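# Unpeg postcards, stack them on mat, box the clothespins

## Task

Remove the postcards from the line and pile them lying flat on the mat; also put the clothespins inside the box.

## Robot and tools

Robot: two arms, left_arm and right_arm, each with a two-finger gripper and a wrist camera. The fingers point along the gripper's +z axis and close along its y axis. Cameras: cam_high (fixed, on a stand behind the arms), cam_left_wrist and cam_right_wrist, all 896x504.

Frames. The scene frame has its origin at table-top height, midway between the nominal bases; +z is up, +x reaches out over the table, and left_arm sits on the +y side (this is not the image side). Calibrated bases: left_arm at (-0.052, +0.361, 0) m, quat_wxyz (+1.000, 0, 0, -0.007); right_arm at (+0.020, -0.326, 0) m, quat_wxyz (+1.000, 0, 0, -0.006). Reported hand poses (end_effector_position in metres, end_effector_quat_wxyz), targets and wrist-camera poses are in that arm's own base frame; fixed cameras and the table use the scene frame. end_effector_position is the point between the pads, about 1 cm short of the fingertips. Printed values can be wrong by a few centimetres, worse at long reach.

Row layout, shared by execute_actions and move: 14 numbers, each in [-1, 1]: dx, dy, dz, rx, ry, rz, opening for left_arm, then the same seven for right_arm. Always send all 14 even if only one arm should move. dx..rz are an offset, not a pose: they are measured along the axes of that arm's current Hand target and counted from that Hand target as it stood when the action or move began. 1.0 equals 0.6 m of travel or 180 degrees; rx, ry, rz form a single rotation vector. Opening is absolute, not an offset: +1 fully open (0.093 m), -1 closed. Sending 0 for an arm's six pose numbers re-requests its Hand target; sending 0 as an opening is a real command (half open), so resend the present opening to leave a gripper alone.

execute_actions(actions, cameras): actions is a list of actions; each action is a table of up to 15 rows, one per 1/30 s step, and a short table repeats its final row to fill 15 steps. Every row of one action is an offset from the same start pose, not from the row before; a following action starts from the new Hand target, so repeating an offset keeps moving. An empty list returns state plus images. cameras: list of names, ["all"], or []; an unknown name invalidates the call.

move(target, speed, blend, opening_speed, grip_force, blocking, cameras): target is one 14-number row or a list of up to 15 rows; every row is an offset from the Hand targets at the move's start, not from the prior row. speed in m/s, 0.002 to 2.9 (default 0.25), rotation capped at twice that in rad/s; one value or one per target. blend in metres rounds corners of a list (0 = stop at each). opening_speed: rate of the opening command per second on the -1..+1 scale, at least 0.2. grip_force: per-pad limit in newtons, 10 to 50, one value or one per arm; it persists; low values close slowly. blocking=false returns after about 0.5 s while the move continues. Paths are straight, do not avoid obstacles or the other arm, and stop after 10 s. Avoid routing near an arm's own base; go around it. The result adds a move: line, e.g. done, off_target, moving, held or fault, plus limits such as paced (pose clipped) or held (steps withheld). An arm not named in the ending is done, within 10 mm and 2 degrees.

wait(seconds 0 to 10, cameras): let time pass holding commands; a running move keeps going. stop(cameras): brake the running move. zoom_image(camera, region [x0, y0, x1, y1] pixels from top-left, at most 504 by 504): closer view of the latest image of cam_high, cam_left_wrist or cam_right_wrist. finished_scene(scene): ends the scene for good; scene is the current scene's number.

Result lines: Hand target is the last commanded pose after clipping; the gripper often rests short of it, and the next command (even zeros) asks for it again. Tool commands lists present commands. grip_measured is the gripper motor on the opening scale; pads meet near -0.94, and each millimetre of object width adds about 0.0208; each gripper may read up to about 0.02 high. Joint positions end with the opening in metres. Joint velocities may say within noise. Joint torques include the arm's weight; entries 1 to 3 wrap at ±28 N m. Action-call results list positions at some steps. MOTOR HOT appears from 75 °C; at 90 °C that arm folds and stops for the scene; at 100 °C it drops.

Gripping: to hold a rigid flat object, send about 0.24 below its width reading and keep sending it; to release, send well above the width reading. Thin cards may give weaker force. Closing far below the width in one step spikes force briefly.

Motion notes: orientation commands are clipped to 40 degrees from the measured one per step. Friction and weight may leave the gripper low, short or tilted; check after each move and correct. Tiny moves may not happen or may drift sideways.

Avoid: dropping parts or releasing moving ones, letting anything fall or be left off the table (fails the task), fast hits or hard pushes on fixed or heavy things, contact between the arms or closing on the other arm's fingers, strain on wrist-camera cables, and keeping arms stretched or pushing into unreachable poses (motor heat). A stopped arm keeps pressing until commanded back past its gripper. Loose objects may occasionally get nudged.

Each tool is called after ">>>" as name(argument=value, ...), one argument or row to a line, values as JSON.

## Session

>>> execute_actions(
  actions=[],
)

Scene clock: 0.00 s.
left_arm: end_effector_position=(+0.3037, +0.0556, +0.1588) grip_measured=+1.000 end_effector_quat_wxyz=(+0.528, -0.211, +0.808, +0.152) | right_arm: end_effector_position=(+0.3266, +0.0103, +0.1070) grip_measured=+1.000 end_effector_quat_wxyz=(+0.572, -0.099, +0.811, -0.070)
Joint positions: left_arm=[-0.135 0.937 0.436 -0.001 -0.607 -0.279 0.093] | right_arm=[0.061 1.127 0.181 0.604 0.056 -0.223 0.093]
Joint velocities: within noise
Joint torques (N m): no reading
Motor temperatures (°C): left_arm=[22 23 22 21 20 20 19] | right_arm=[19 21 22 19 20 21 19]
Heat: left arm: 23 °C; right arm: 22 °C.
Hand target: left_arm +0.3054, +0.0554, +0.1641; +0.534, -0.212, +0.805, +0.150 | right_arm +0.3316, +0.0107, +0.1197; +0.589, -0.097, +0.799, -0.070
Tool commands: left_gripper/opening=+1.0 right_gripper/opening=+1.0

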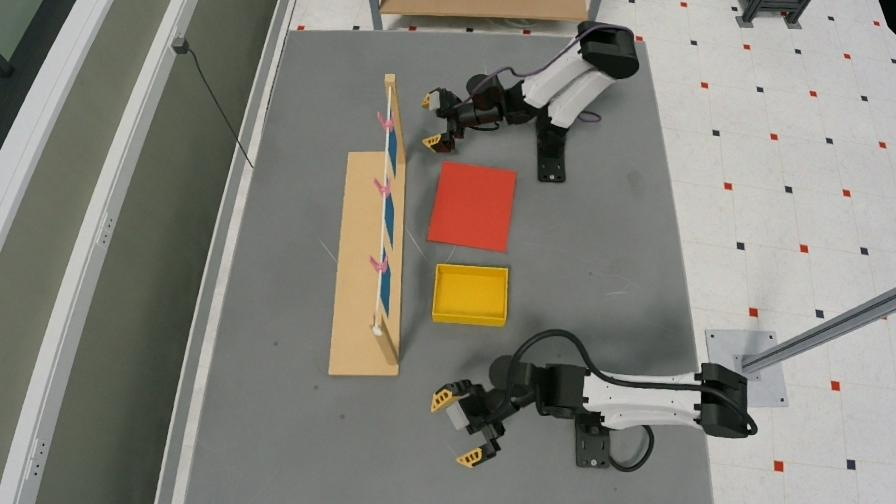

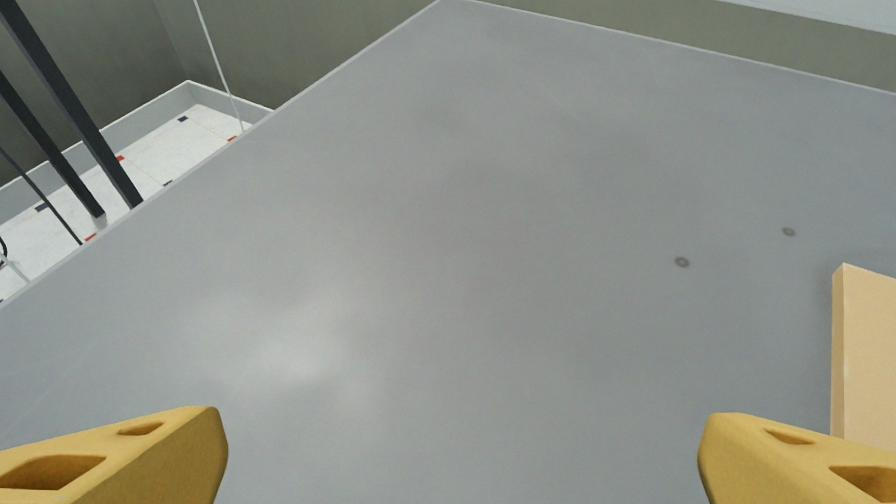

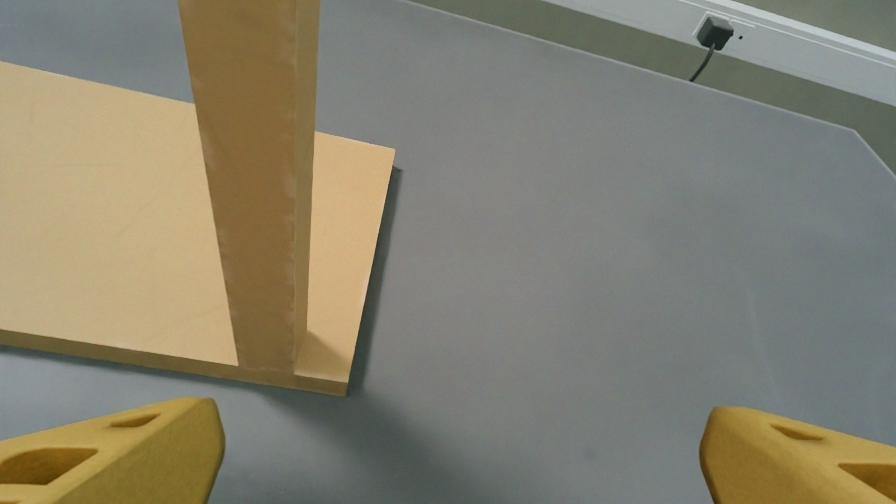

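>>> zoom_image(
  camera="cam_high",
  region=[320, 60, 530, 220],
)

>>> zoom_image(
  camera="cam_high",
  region=[320, 220, 530, 390],
)

Scaled by 2.400 from the camera's 896x504 image, which has a finer 1280x720 frame.

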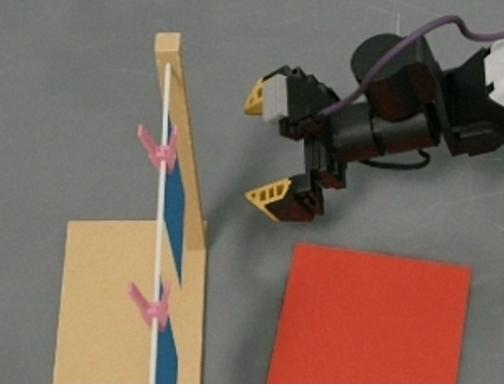

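Scaled by 2.400 from the camera's 896x504 image, which has a finer 1280x720 frame.

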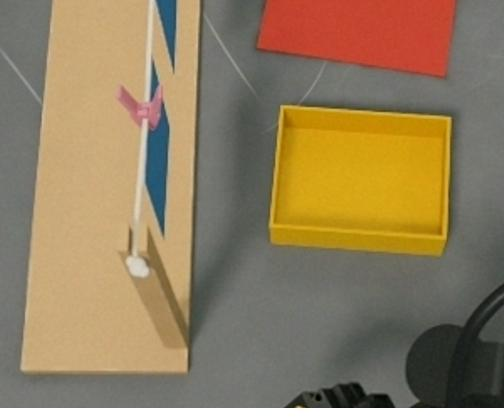

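>>> move(
  target=[-0.054,-0.175,-0.249,0.1657,-0.124,0.0283,1,-0.173,0.111,-0.274,0.0122,-0.0951,0.0757,1],
  speed=0.3,
  cameras=["all"],
)

Scene clock: 4.47 s.
left_arm: end_effector_position=(+0.2500, -0.0993, +0.2525) grip_measured=+1.000 end_effector_quat_wxyz=(+0.705, +0.002, +0.709, -0.002) | right_arm: end_effector_position=(+0.1998, +0.1003, +0.2334) grip_measured=+1.000 end_effector_quat_wxyz=(+0.700, -0.026, +0.713, -0.020)
Joint positions: left_arm=[-0.878 0.597 0.325 0.265 -0.872 -0.006 0.093] | right_arm=[1.264 0.417 0.258 0.101 1.256 -0.009 0.093]
Joint torques (N m): left_arm=[-0.38 0.38 6.22 2.33 -0.21 0.15] | right_arm=[0.13 1.77 8.99 1.69 0.19 0.06]
Heat: left arm: 23 °C; right arm: 23 °C.
Hand target: left_arm +0.2502, -0.0995, +0.2501; +0.707, -0.001, +0.707, +0.000 | right_arm +0.1995, +0.0998, +0.2495; +0.707, +0.000, +0.707, +0.000
Off the commanded pose: left_arm 0.002 m, 0 deg | right_arm 0.016 m, 4 deg.
move: off_target (right_arm)

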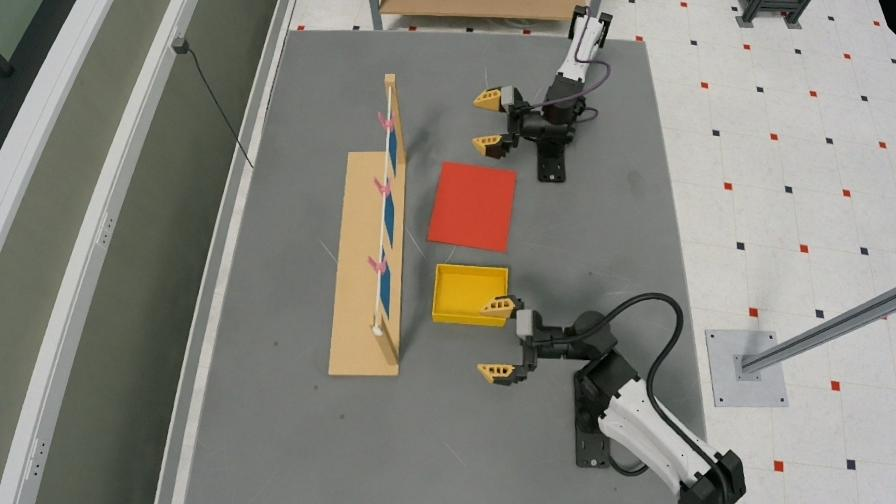

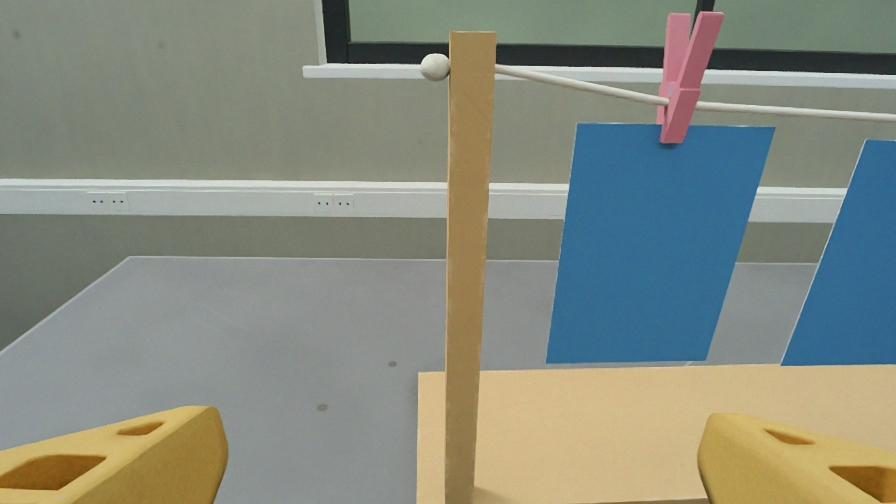

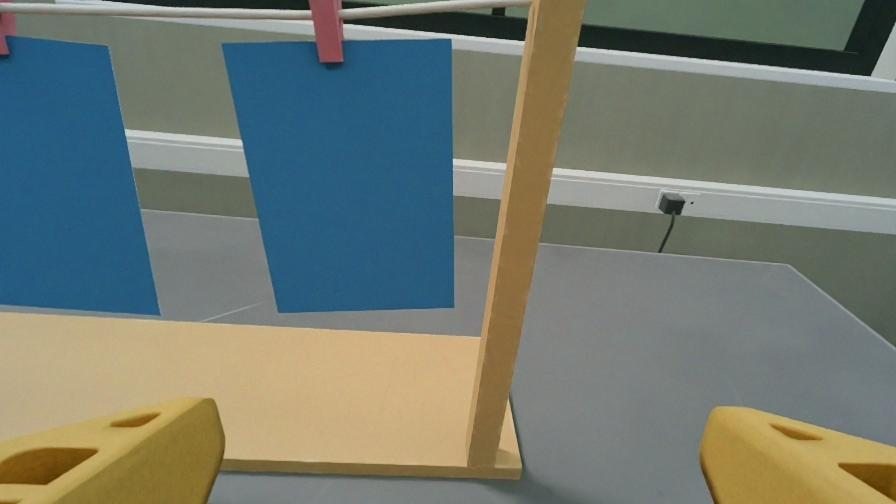

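>>> zoom_image(
  camera="cam_left_wrist",
  region=[560, 0, 800, 180],
)

>>> zoom_image(
  camera="cam_right_wrist",
  region=[200, 0, 480, 160],
)

Scaled by 2.100 from the camera's 896x504 image, which has a finer 1280x720 frame.

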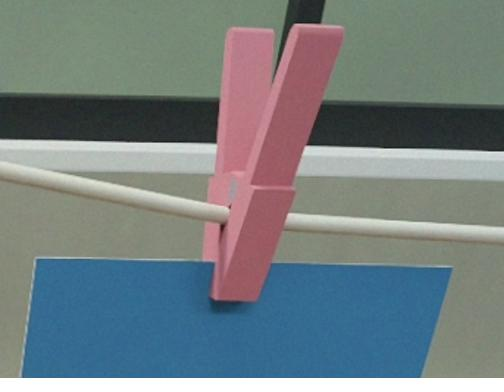

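Scaled by 1.800 from the camera's 896x504 image, which has a finer 1280x720 frame.

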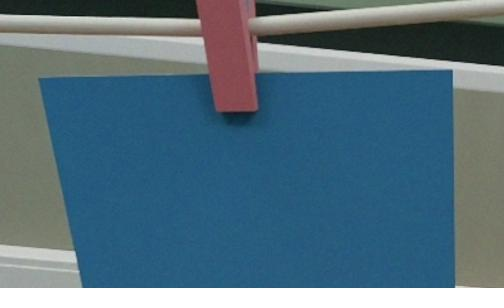

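>>> move(
  target=[-0.1,-0.25,0,0,0,0,1,-0.15,0.15,0,0,0,0,1],
  speed=0.3,
  cameras=["all"],
)

Scene clock: 12.13 s.
left_arm: end_effector_position=(+0.2492, -0.2469, +0.2992) grip_measured=+1.000 end_effector_quat_wxyz=(+0.702, +0.016, +0.712, +0.010) | right_arm: end_effector_position=(+0.1993, +0.1908, +0.3253) grip_measured=+1.000 end_effector_quat_wxyz=(+0.703, -0.025, +0.710, -0.016)
Joint positions: left_arm=[-1.253 1.261 0.782 0.43 -1.244 -0.008 0.093] | right_arm=[1.409 0.944 0.719 0.169 1.396 -0.003 0.093]
Joint torques (N m): left_arm=[-0.02 -3.55 9.42 2.04 -0.25 0.13] | right_arm=[-0.09 -1.36 8.96 1.55 0.27 0.05]
Heat: left arm: 25 °C; right arm: 25 °C.
Hand target: left_arm +0.2504, -0.2494, +0.3103; +0.707, -0.001, +0.707, +0.000 | right_arm +0.1994, +0.1899, +0.3395; +0.707, +0.000, +0.707, +0.000
Off the commanded pose: left_arm 0.011 m, 2 deg | right_arm 0.014 m, 3 deg.
move: off_target (left_arm, right_arm)

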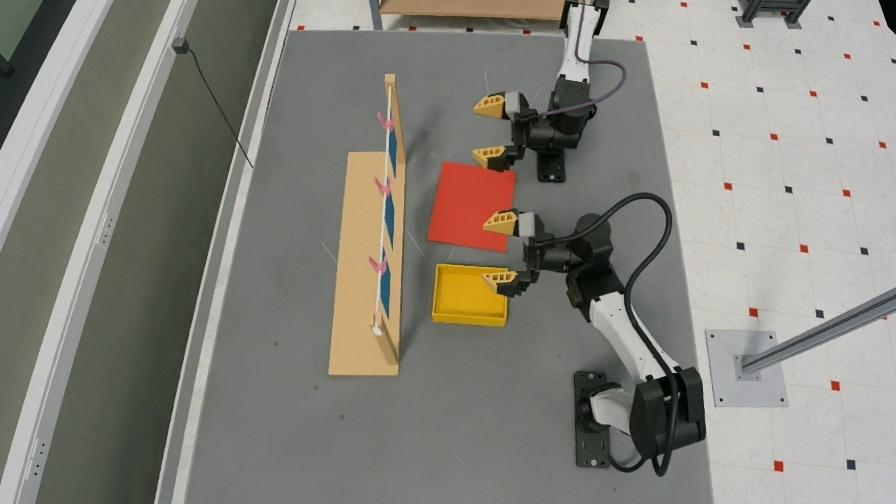

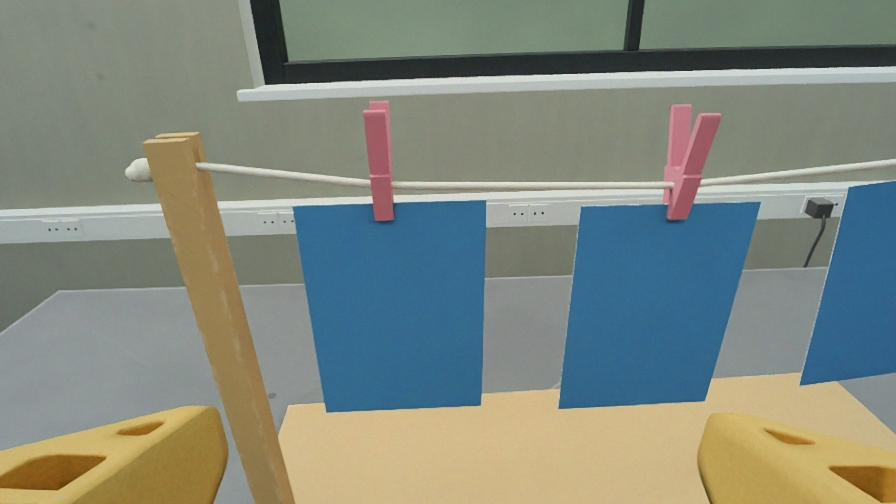

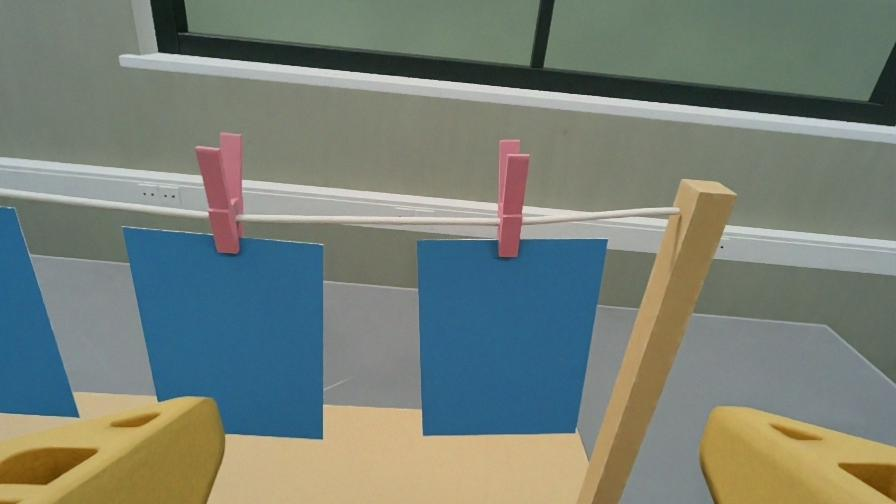

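>>> move(
  target=[-0.042,0.063,0.2,0,0,0,0,0,0,0,0,0,0,1],
  speed=0.25,
  cameras=["all"],
)

Scene clock: 16.70 s.
left_arm: end_effector_position=(+0.3665, -0.2076, +0.3269) grip_measured=+0.003 end_effector_quat_wxyz=(+0.704, +0.001, +0.710, +0.008) | right_arm: end_effector_position=(+0.1993, +0.1907, +0.3253) grip_measured=+1.000 end_effector_quat_wxyz=(+0.703, -0.025, +0.710, -0.016)
Joint positions: left_arm=[-0.813 1.363 0.953 0.398 -0.823 0.004 0.045] | right_arm=[1.409 0.944 0.719 0.169 1.397 -0.003 0.093]
Joint torques (N m): left_arm=[0.46 -4.59 10.1 1.91 0.01 0.09] | right_arm=[-0.02 -1.4 8.98 1.59 0.27 0.02]
Heat: left arm: 25 °C; right arm: 25 °C.
Hand target: left_arm +0.3704, -0.2113, +0.3354; +0.707, -0.001, +0.707, +0.000 | right_arm +0.1994, +0.1898, +0.3395; +0.707, +0.000, +0.707, +0.000
Off the commanded pose: left_arm 0.010 m, 1 deg | right_arm 0.014 m, 3 deg.
move: off_target (right_arm)

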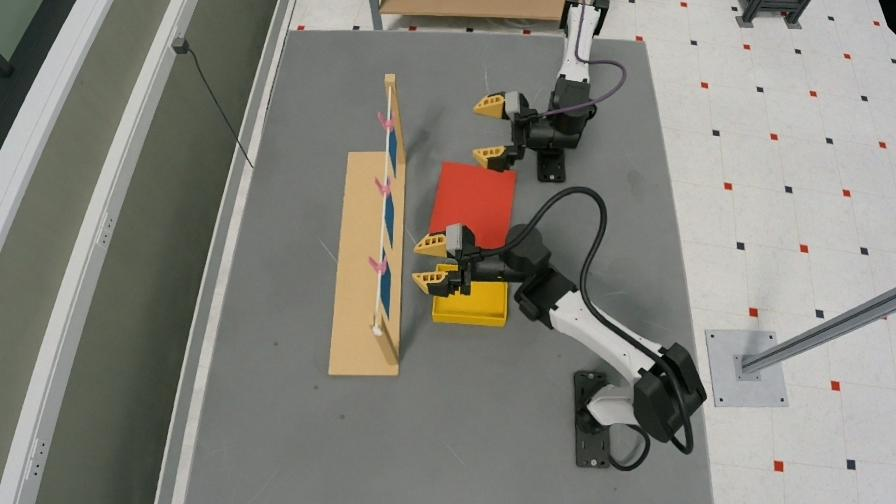

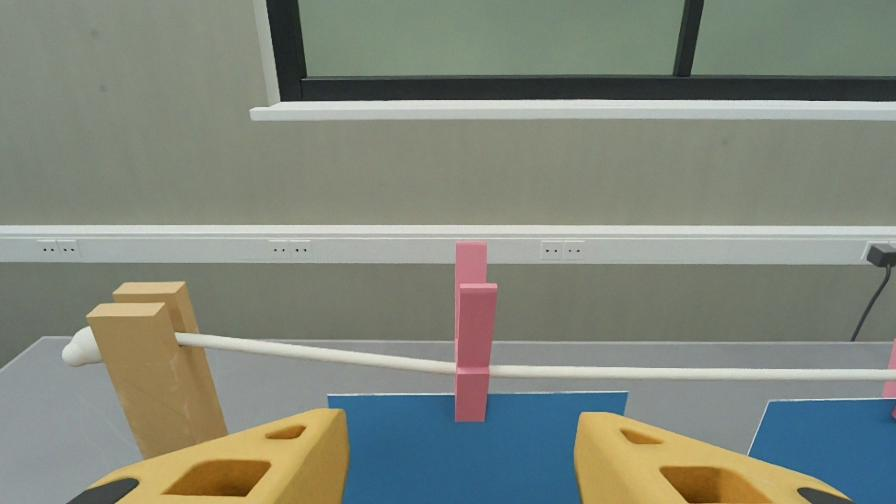

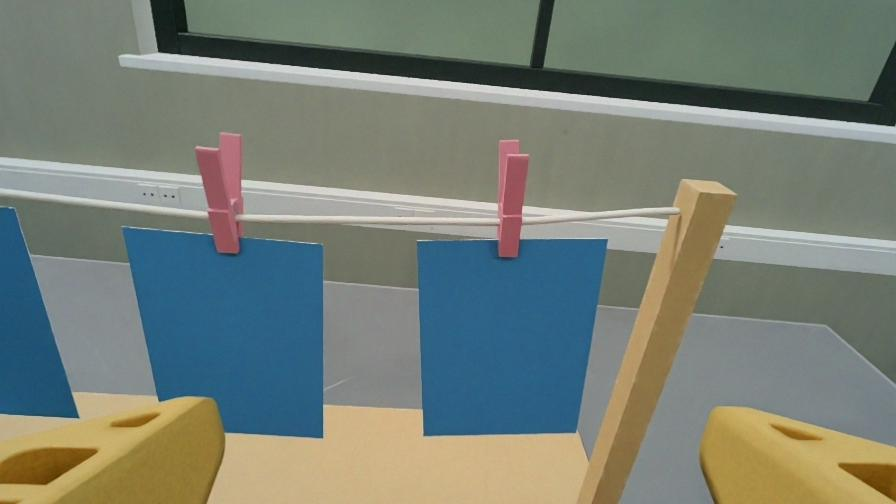

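>>> move(
  target=[0.015,-0.0095,0.113,0,0,0,0,0.283,0.28,-0.055,-0.287,-0.0437,0.41,1],
  speed=0.25,
  cameras=["all"],
)

Scene clock: 22.03 s.
left_arm: end_effector_position=(+0.4325, -0.2135, +0.3118) grip_measured=+0.003 end_effector_quat_wxyz=(+0.694, +0.009, +0.720, +0.015) | right_arm: end_effector_position=(+0.1668, +0.3542, +0.1466) grip_measured=+1.000 end_effector_quat_wxyz=(+0.463, +0.133, +0.681, +0.551)
Joint positions: left_arm=[-0.683 1.574 1.11 0.416 -0.691 0.004 0.045] | right_arm=[1.427 1.806 0.383 1.472 0.747 1.03 0.093]
Joint torques (N m): left_arm=[0.54 -6.2 10.13 2.43 0 0.08] | right_arm=[0.29 -5.5 5.03 2.5 0.18 0.08]
Motor temperatures (°C): left_arm=[22 24 26 26 20 20 19] | right_arm=[19 21 25 22 21 21 19]
Heat: left arm: 26 °C; right arm: 25 °C.
Hand target: left_arm +0.4381, -0.2171, +0.3263; +0.707, -0.001, +0.707, +0.000 | right_arm +0.1665, +0.3578, +0.1696; +0.542, +0.122, +0.454, +0.696
Off the commanded pose: left_arm 0.016 m, 3 deg | right_arm 0.023 m, 32 deg.
joint sent to its limit (right arm) — joint 4 (wrist pitch), upper limit. The joint targets are off in orientation, not in position.
move: off_target (left_arm, right_arm)

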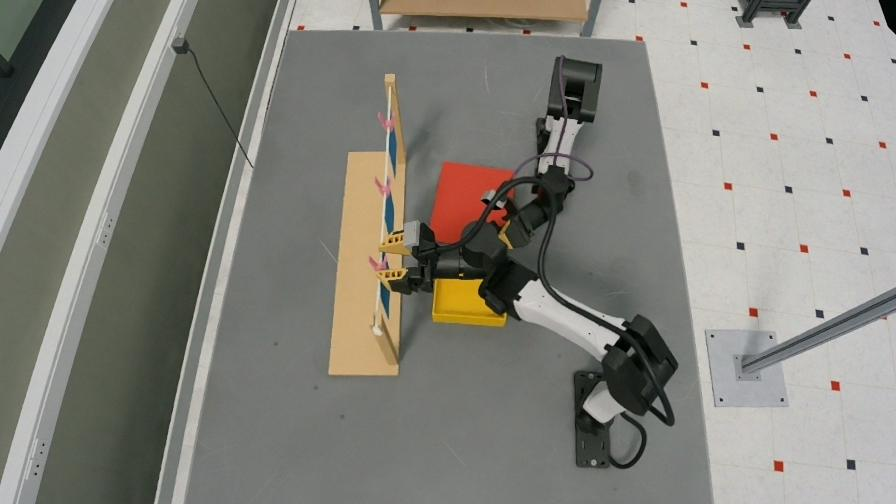

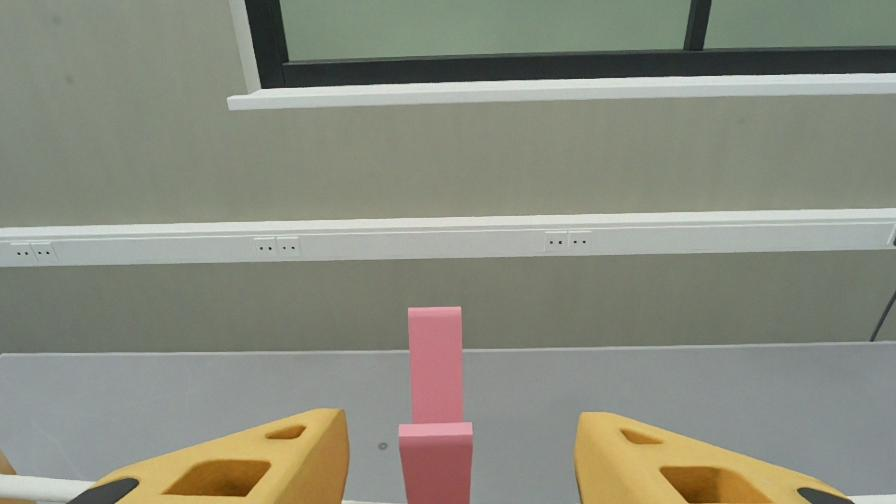

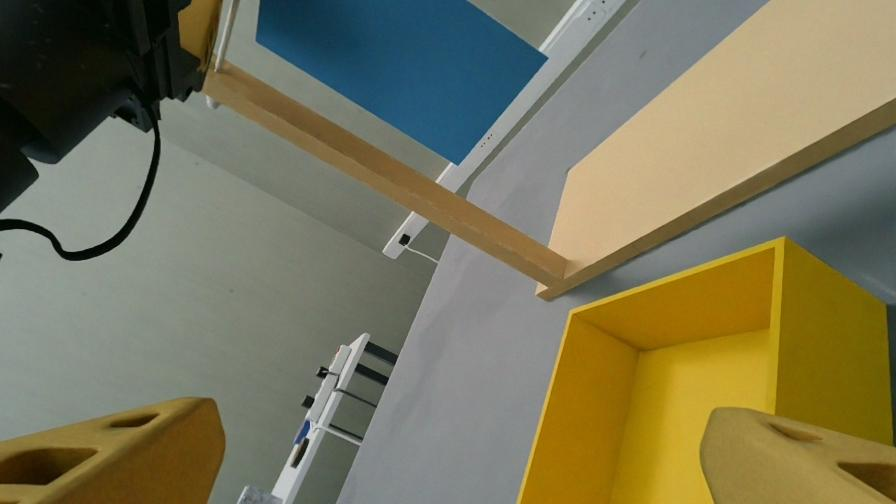

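>>> move(
  target=[0,0.008,0,0,0,0,0,0.056,0.115,0.069,0.1203,0,0.0694,0.3],
  speed=0.25,
  cameras=["all"],
)

>>> move(
  target=[0,0,0,0,0,0,-0.95,0,0,0,0,0,0,0.3],
  opening_speed=1.5,
  cameras=["all"],
)

Scene clock: 24.87 s.
left_arm: end_effector_position=(+0.4348, -0.2106, +0.3118) grip_measured=+0.003 end_effector_quat_wxyz=(+0.694, +0.009, +0.720, +0.015) | right_arm: end_effector_position=(+0.1368, +0.4095, +0.2139) grip_measured=+0.302 end_effector_quat_wxyz=(+0.444, +0.240, +0.600, +0.621)
Joint positions: left_arm=[-0.672 1.574 1.11 0.417 -0.68 0.004 0.045] | right_arm=[1.58 1.869 0.703 1.47 0.989 1.075 0.06]
Joint torques (N m): left_arm=[0.57 -7.09 9.26 2.43 -0.01 0.08] | right_arm=[-0.13 -6.95 6.32 2.23 0.03 -0.02]
Heat: left arm: 26 °C; right arm: 25 °C.
Hand target: left_arm +0.4382, -0.2122, +0.3263; +0.707, -0.001, +0.707, +0.000 | right_arm +0.1367, +0.4076, +0.2346; +0.431, +0.270, +0.561, +0.653
Off the commanded pose: left_arm 0.015 m, 3 deg | right_arm 0.021 m, 7 deg.
move: off_target (left_arm, right_arm)

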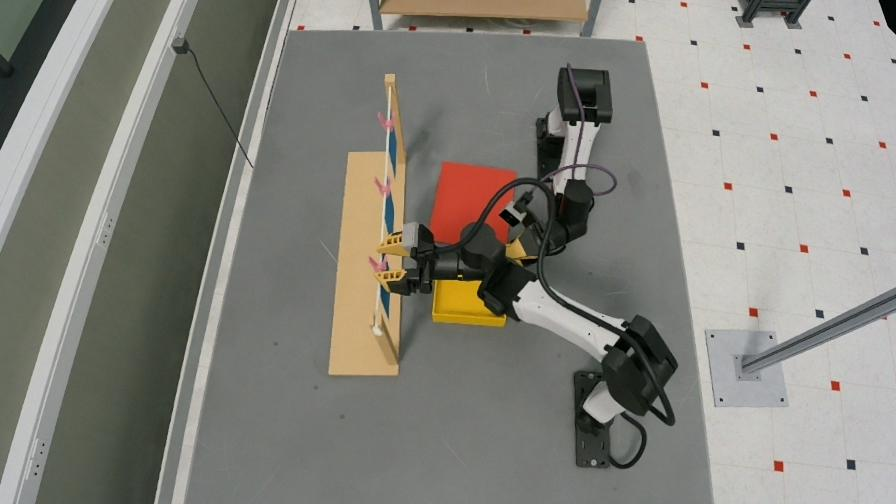

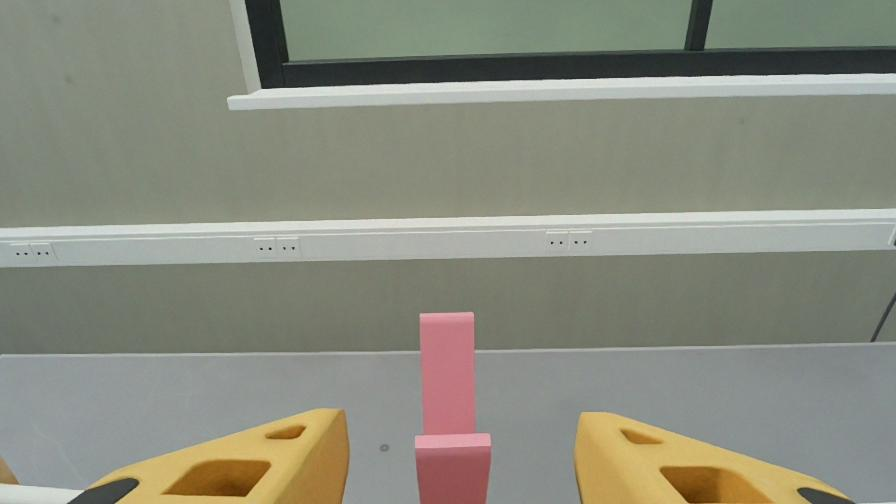

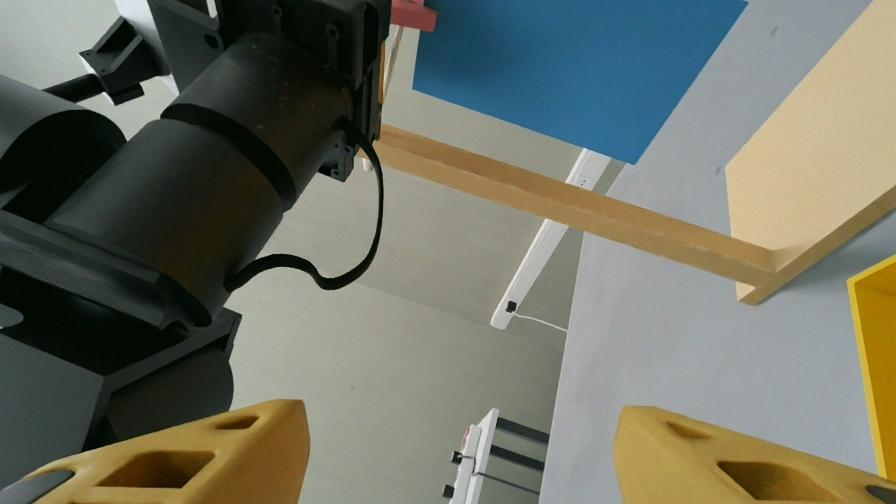

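Scene clock: 25.70 s.
left_arm: end_effector_position=(+0.4352, -0.2105, +0.3120) grip_measured=-0.861 end_effector_quat_wxyz=(+0.694, +0.009, +0.720, +0.014) | right_arm: end_effector_position=(+0.1368, +0.4094, +0.2139) grip_measured=+0.302 end_effector_quat_wxyz=(+0.444, +0.240, +0.600, +0.621)
Joint positions: left_arm=[-0.671 1.574 1.11 0.418 -0.677 0.004 0.004] | right_arm=[1.58 1.869 0.703 1.47 0.99 1.075 0.06]
Joint torques (N m): left_arm=[0.39 -7.06 9.28 2.42 -0.01 0.08] | right_arm=[-0.17 -7.12 6.17 2.27 0.03 -0.05]
Heat: left arm: 26 °C; right arm: 25 °C.
Hand target: left_arm +0.4381, -0.2122, +0.3263; +0.707, -0.001, +0.707, +0.000 | right_arm +0.1367, +0.4076, +0.2347; +0.431, +0.270, +0.561, +0.653
Off the commanded pose: left_arm 0.015 m, 3 deg | right_arm 0.021 m, 7 deg.
move: off_target (left_arm, right_arm)

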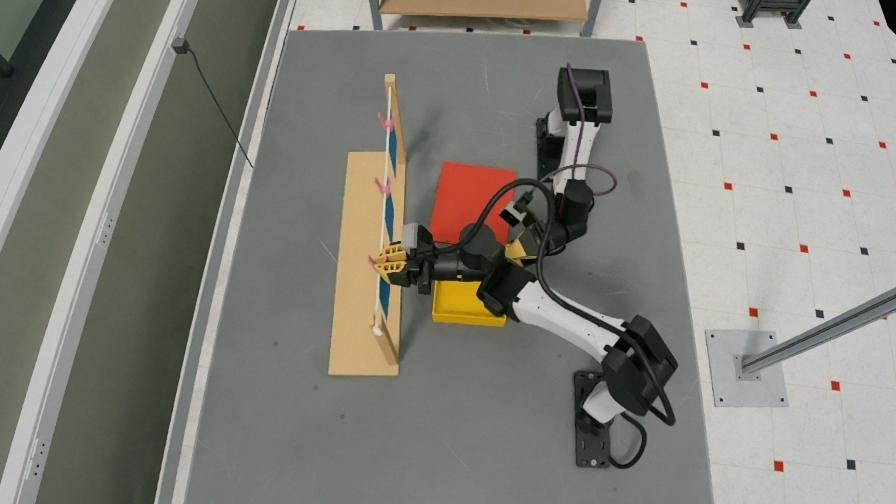

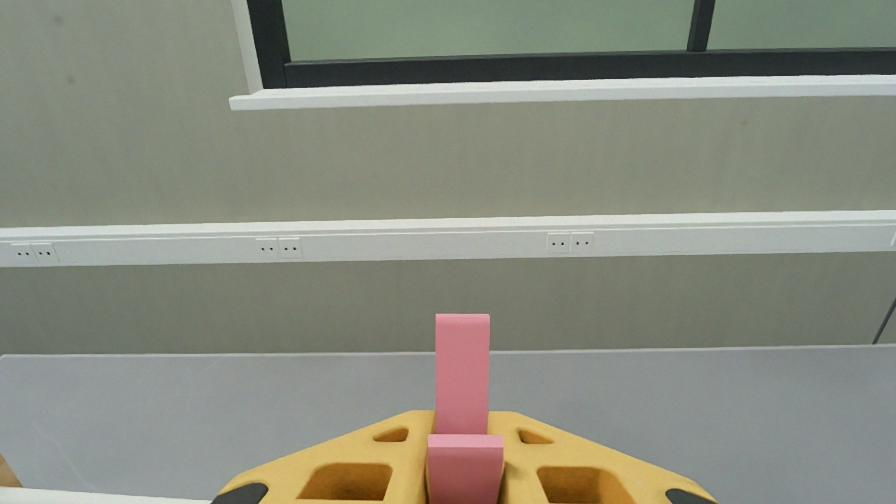

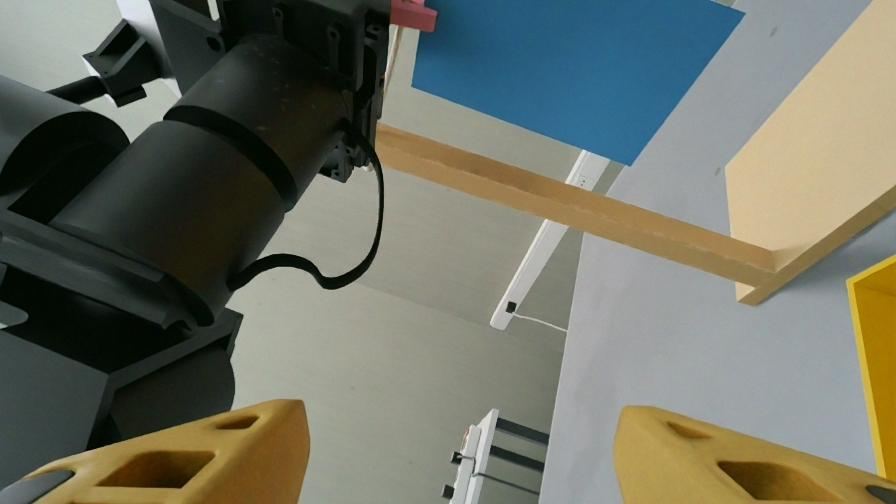

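>>> move(
  target=[0.001,0,0.0145,0,0.139,0,-0.95,0,0,0,0,0,0,0.3],
  speed=0.15,
  cameras=["all"],
)

Scene clock: 28.33 s.
left_arm: end_effector_position=(+0.4430, -0.2106, +0.3185) grip_measured=-0.861 end_effector_quat_wxyz=(+0.534, +0.006, +0.846, +0.007) | right_arm: end_effector_position=(+0.1368, +0.4094, +0.2139) grip_measured=+0.302 end_effector_quat_wxyz=(+0.444, +0.240, +0.600, +0.621)
Joint positions: left_arm=[-0.629 1.683 1.654 -0.506 -0.566 -0.287 0.004] | right_arm=[1.58 1.869 0.703 1.47 0.99 1.075 0.06]
Joint torques (N m): left_arm=[0.47 -7.06 10.19 2 -0.22 0.08] | right_arm=[0.09 -7.08 6.35 2.27 0.08 -0.05]
Heat: left arm: 27 °C; right arm: 25 °C.
Hand target: left_arm +0.4469, -0.2122, +0.3257; +0.537, -0.001, +0.844, +0.000 | right_arm +0.1367, +0.4076, +0.2347; +0.431, +0.270, +0.561, +0.653
Off the commanded pose: left_arm 0.008 m, 1 deg | right_arm 0.021 m, 7 deg.
move: off_target (right_arm)

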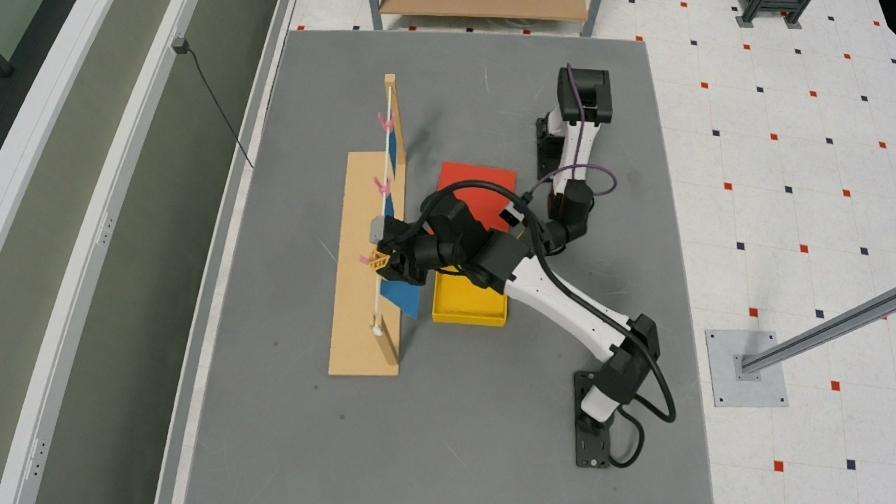

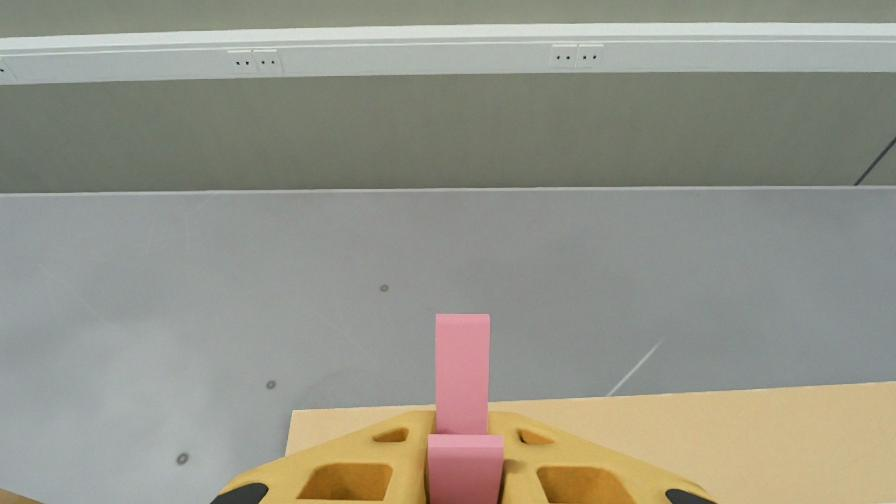

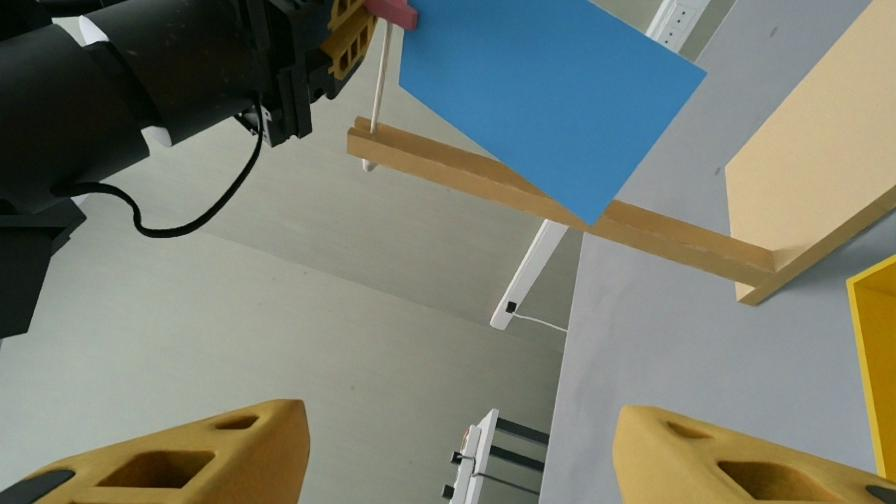

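>>> move(
  target=[0.0167,0,0.03,0,0.261,0,-0.95,0,0,0,0,0,0,0.3],
  speed=0.2,
  cameras=["all"],
)

Scene clock: 31.43 s.
left_arm: end_effector_position=(+0.4568, -0.2083, +0.3106) grip_measured=-0.861 end_effector_quat_wxyz=(+0.319, +0.007, +0.946, -0.059) | right_arm: end_effector_position=(+0.1368, +0.4094, +0.2139) grip_measured=+0.302 end_effector_quat_wxyz=(+0.444, +0.240, +0.600, +0.621)
Joint positions: left_arm=[-0.489 2.257 2.841 -1.517 -0.182 -0.413 0.004] | right_arm=[1.58 1.869 0.703 1.47 0.99 1.075 0.06]
Joint torques (N m): left_arm=[0.28 -9.09 7.21 1.61 -0.02 0.17] | right_arm=[0.1 -7.05 6.41 2.24 0.07 -0.03]
Heat: left arm: 27 °C; right arm: 25 °C.
Hand target: left_arm +0.4590, -0.2123, +0.3092; +0.157, -0.001, +0.988, +0.000 | right_arm +0.1367, +0.4076, +0.2347; +0.431, +0.270, +0.561, +0.653
Off the commanded pose: left_arm 0.005 m, 20 deg | right_arm 0.021 m, 7 deg.
elbow stopped short (left arm): the move would have taken joint 3 (elbow) straighter than the controller allows.
move: off_target (left_arm, right_arm)

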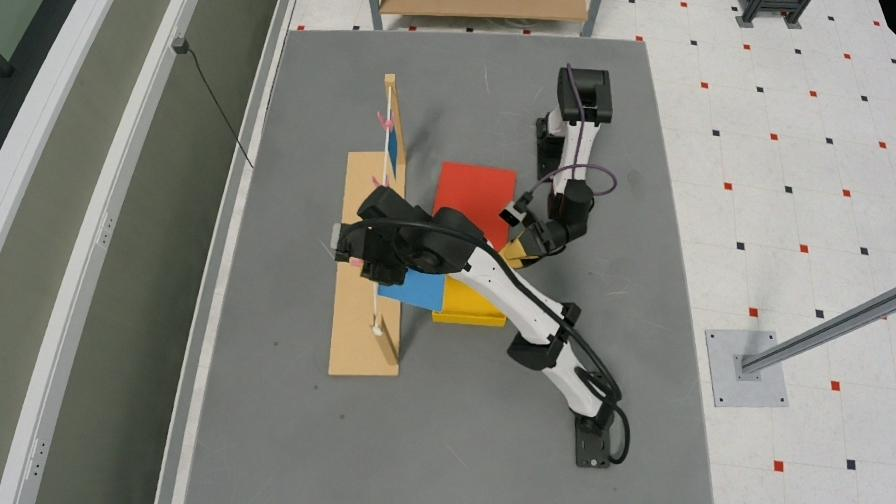

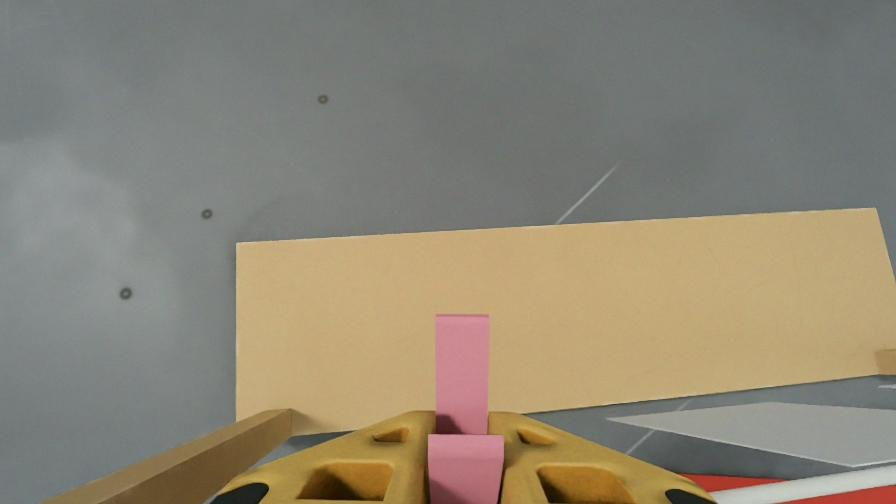

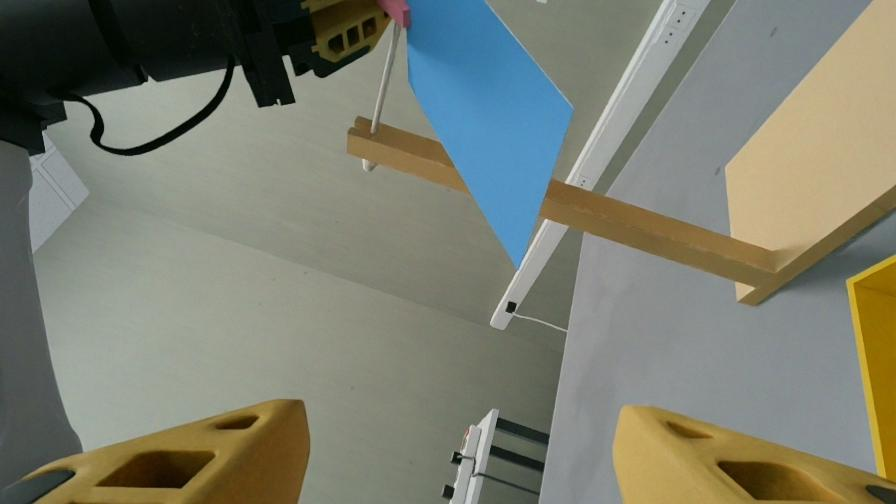

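>>> move(
  target=[0,0,0,0,0,0,-0.95,-0.113,-0.046,0.096,-0.067,0.1265,-0.1105,0.3],
  speed=0.2,
  cameras=["all"],
)

Scene clock: 34.80 s.
left_arm: end_effector_position=(+0.4566, -0.2085, +0.3105) grip_measured=-0.861 end_effector_quat_wxyz=(+0.318, +0.007, +0.946, -0.059) | right_arm: end_effector_position=(+0.2283, +0.3823, +0.2057) grip_measured=+0.302 end_effector_quat_wxyz=(+0.430, -0.004, +0.633, +0.644)
Joint positions: left_arm=[-0.489 2.257 2.841 -1.518 -0.18 -0.413 0.004] | right_arm=[1.059 1.781 0.525 1.457 0.069 0.961 0.06]
Joint torques (N m): left_arm=[0.28 -9.09 7.23 1.61 -0.02 0.17] | right_arm=[-0.51 -9.31 3.79 2.24 -0.1 -0.18]
Heat: left arm: 27 °C; right arm: 25 °C.
Hand target: left_arm +0.4589, -0.2123, +0.3091; +0.156, -0.001, +0.988, -0.001 | right_arm +0.2248, +0.3776, +0.2298; +0.444, -0.009, +0.601, +0.664
Off the commanded pose: left_arm 0.005 m, 20 deg | right_arm 0.025 m, 5 deg.
elbow stopped short (left arm): the move would have taken joint 3 (elbow) straighter than the controller allows.
move: off_target (left_arm, right_arm)

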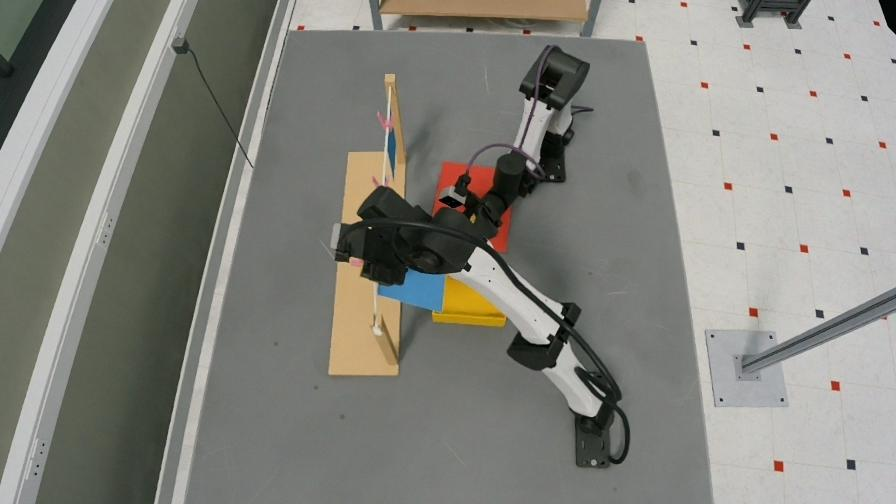

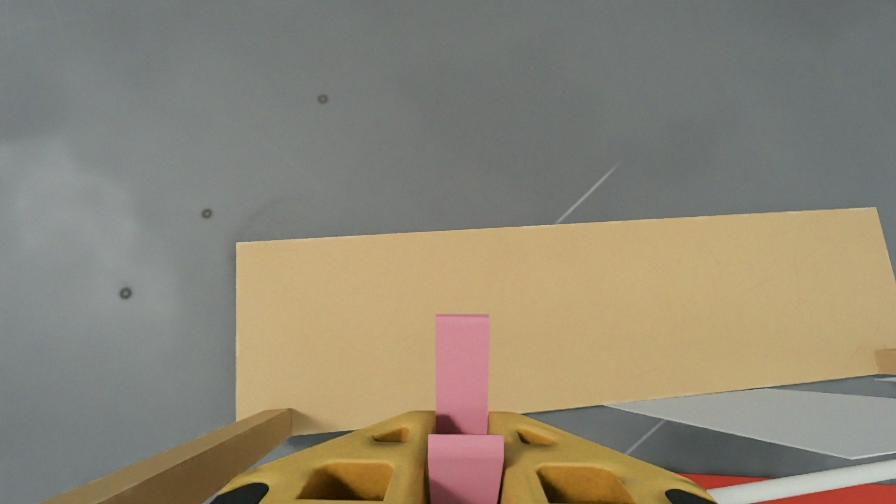

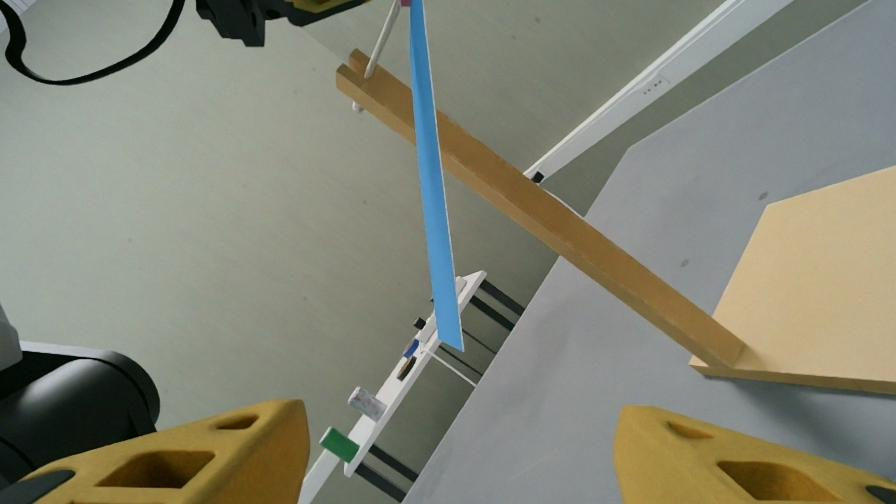

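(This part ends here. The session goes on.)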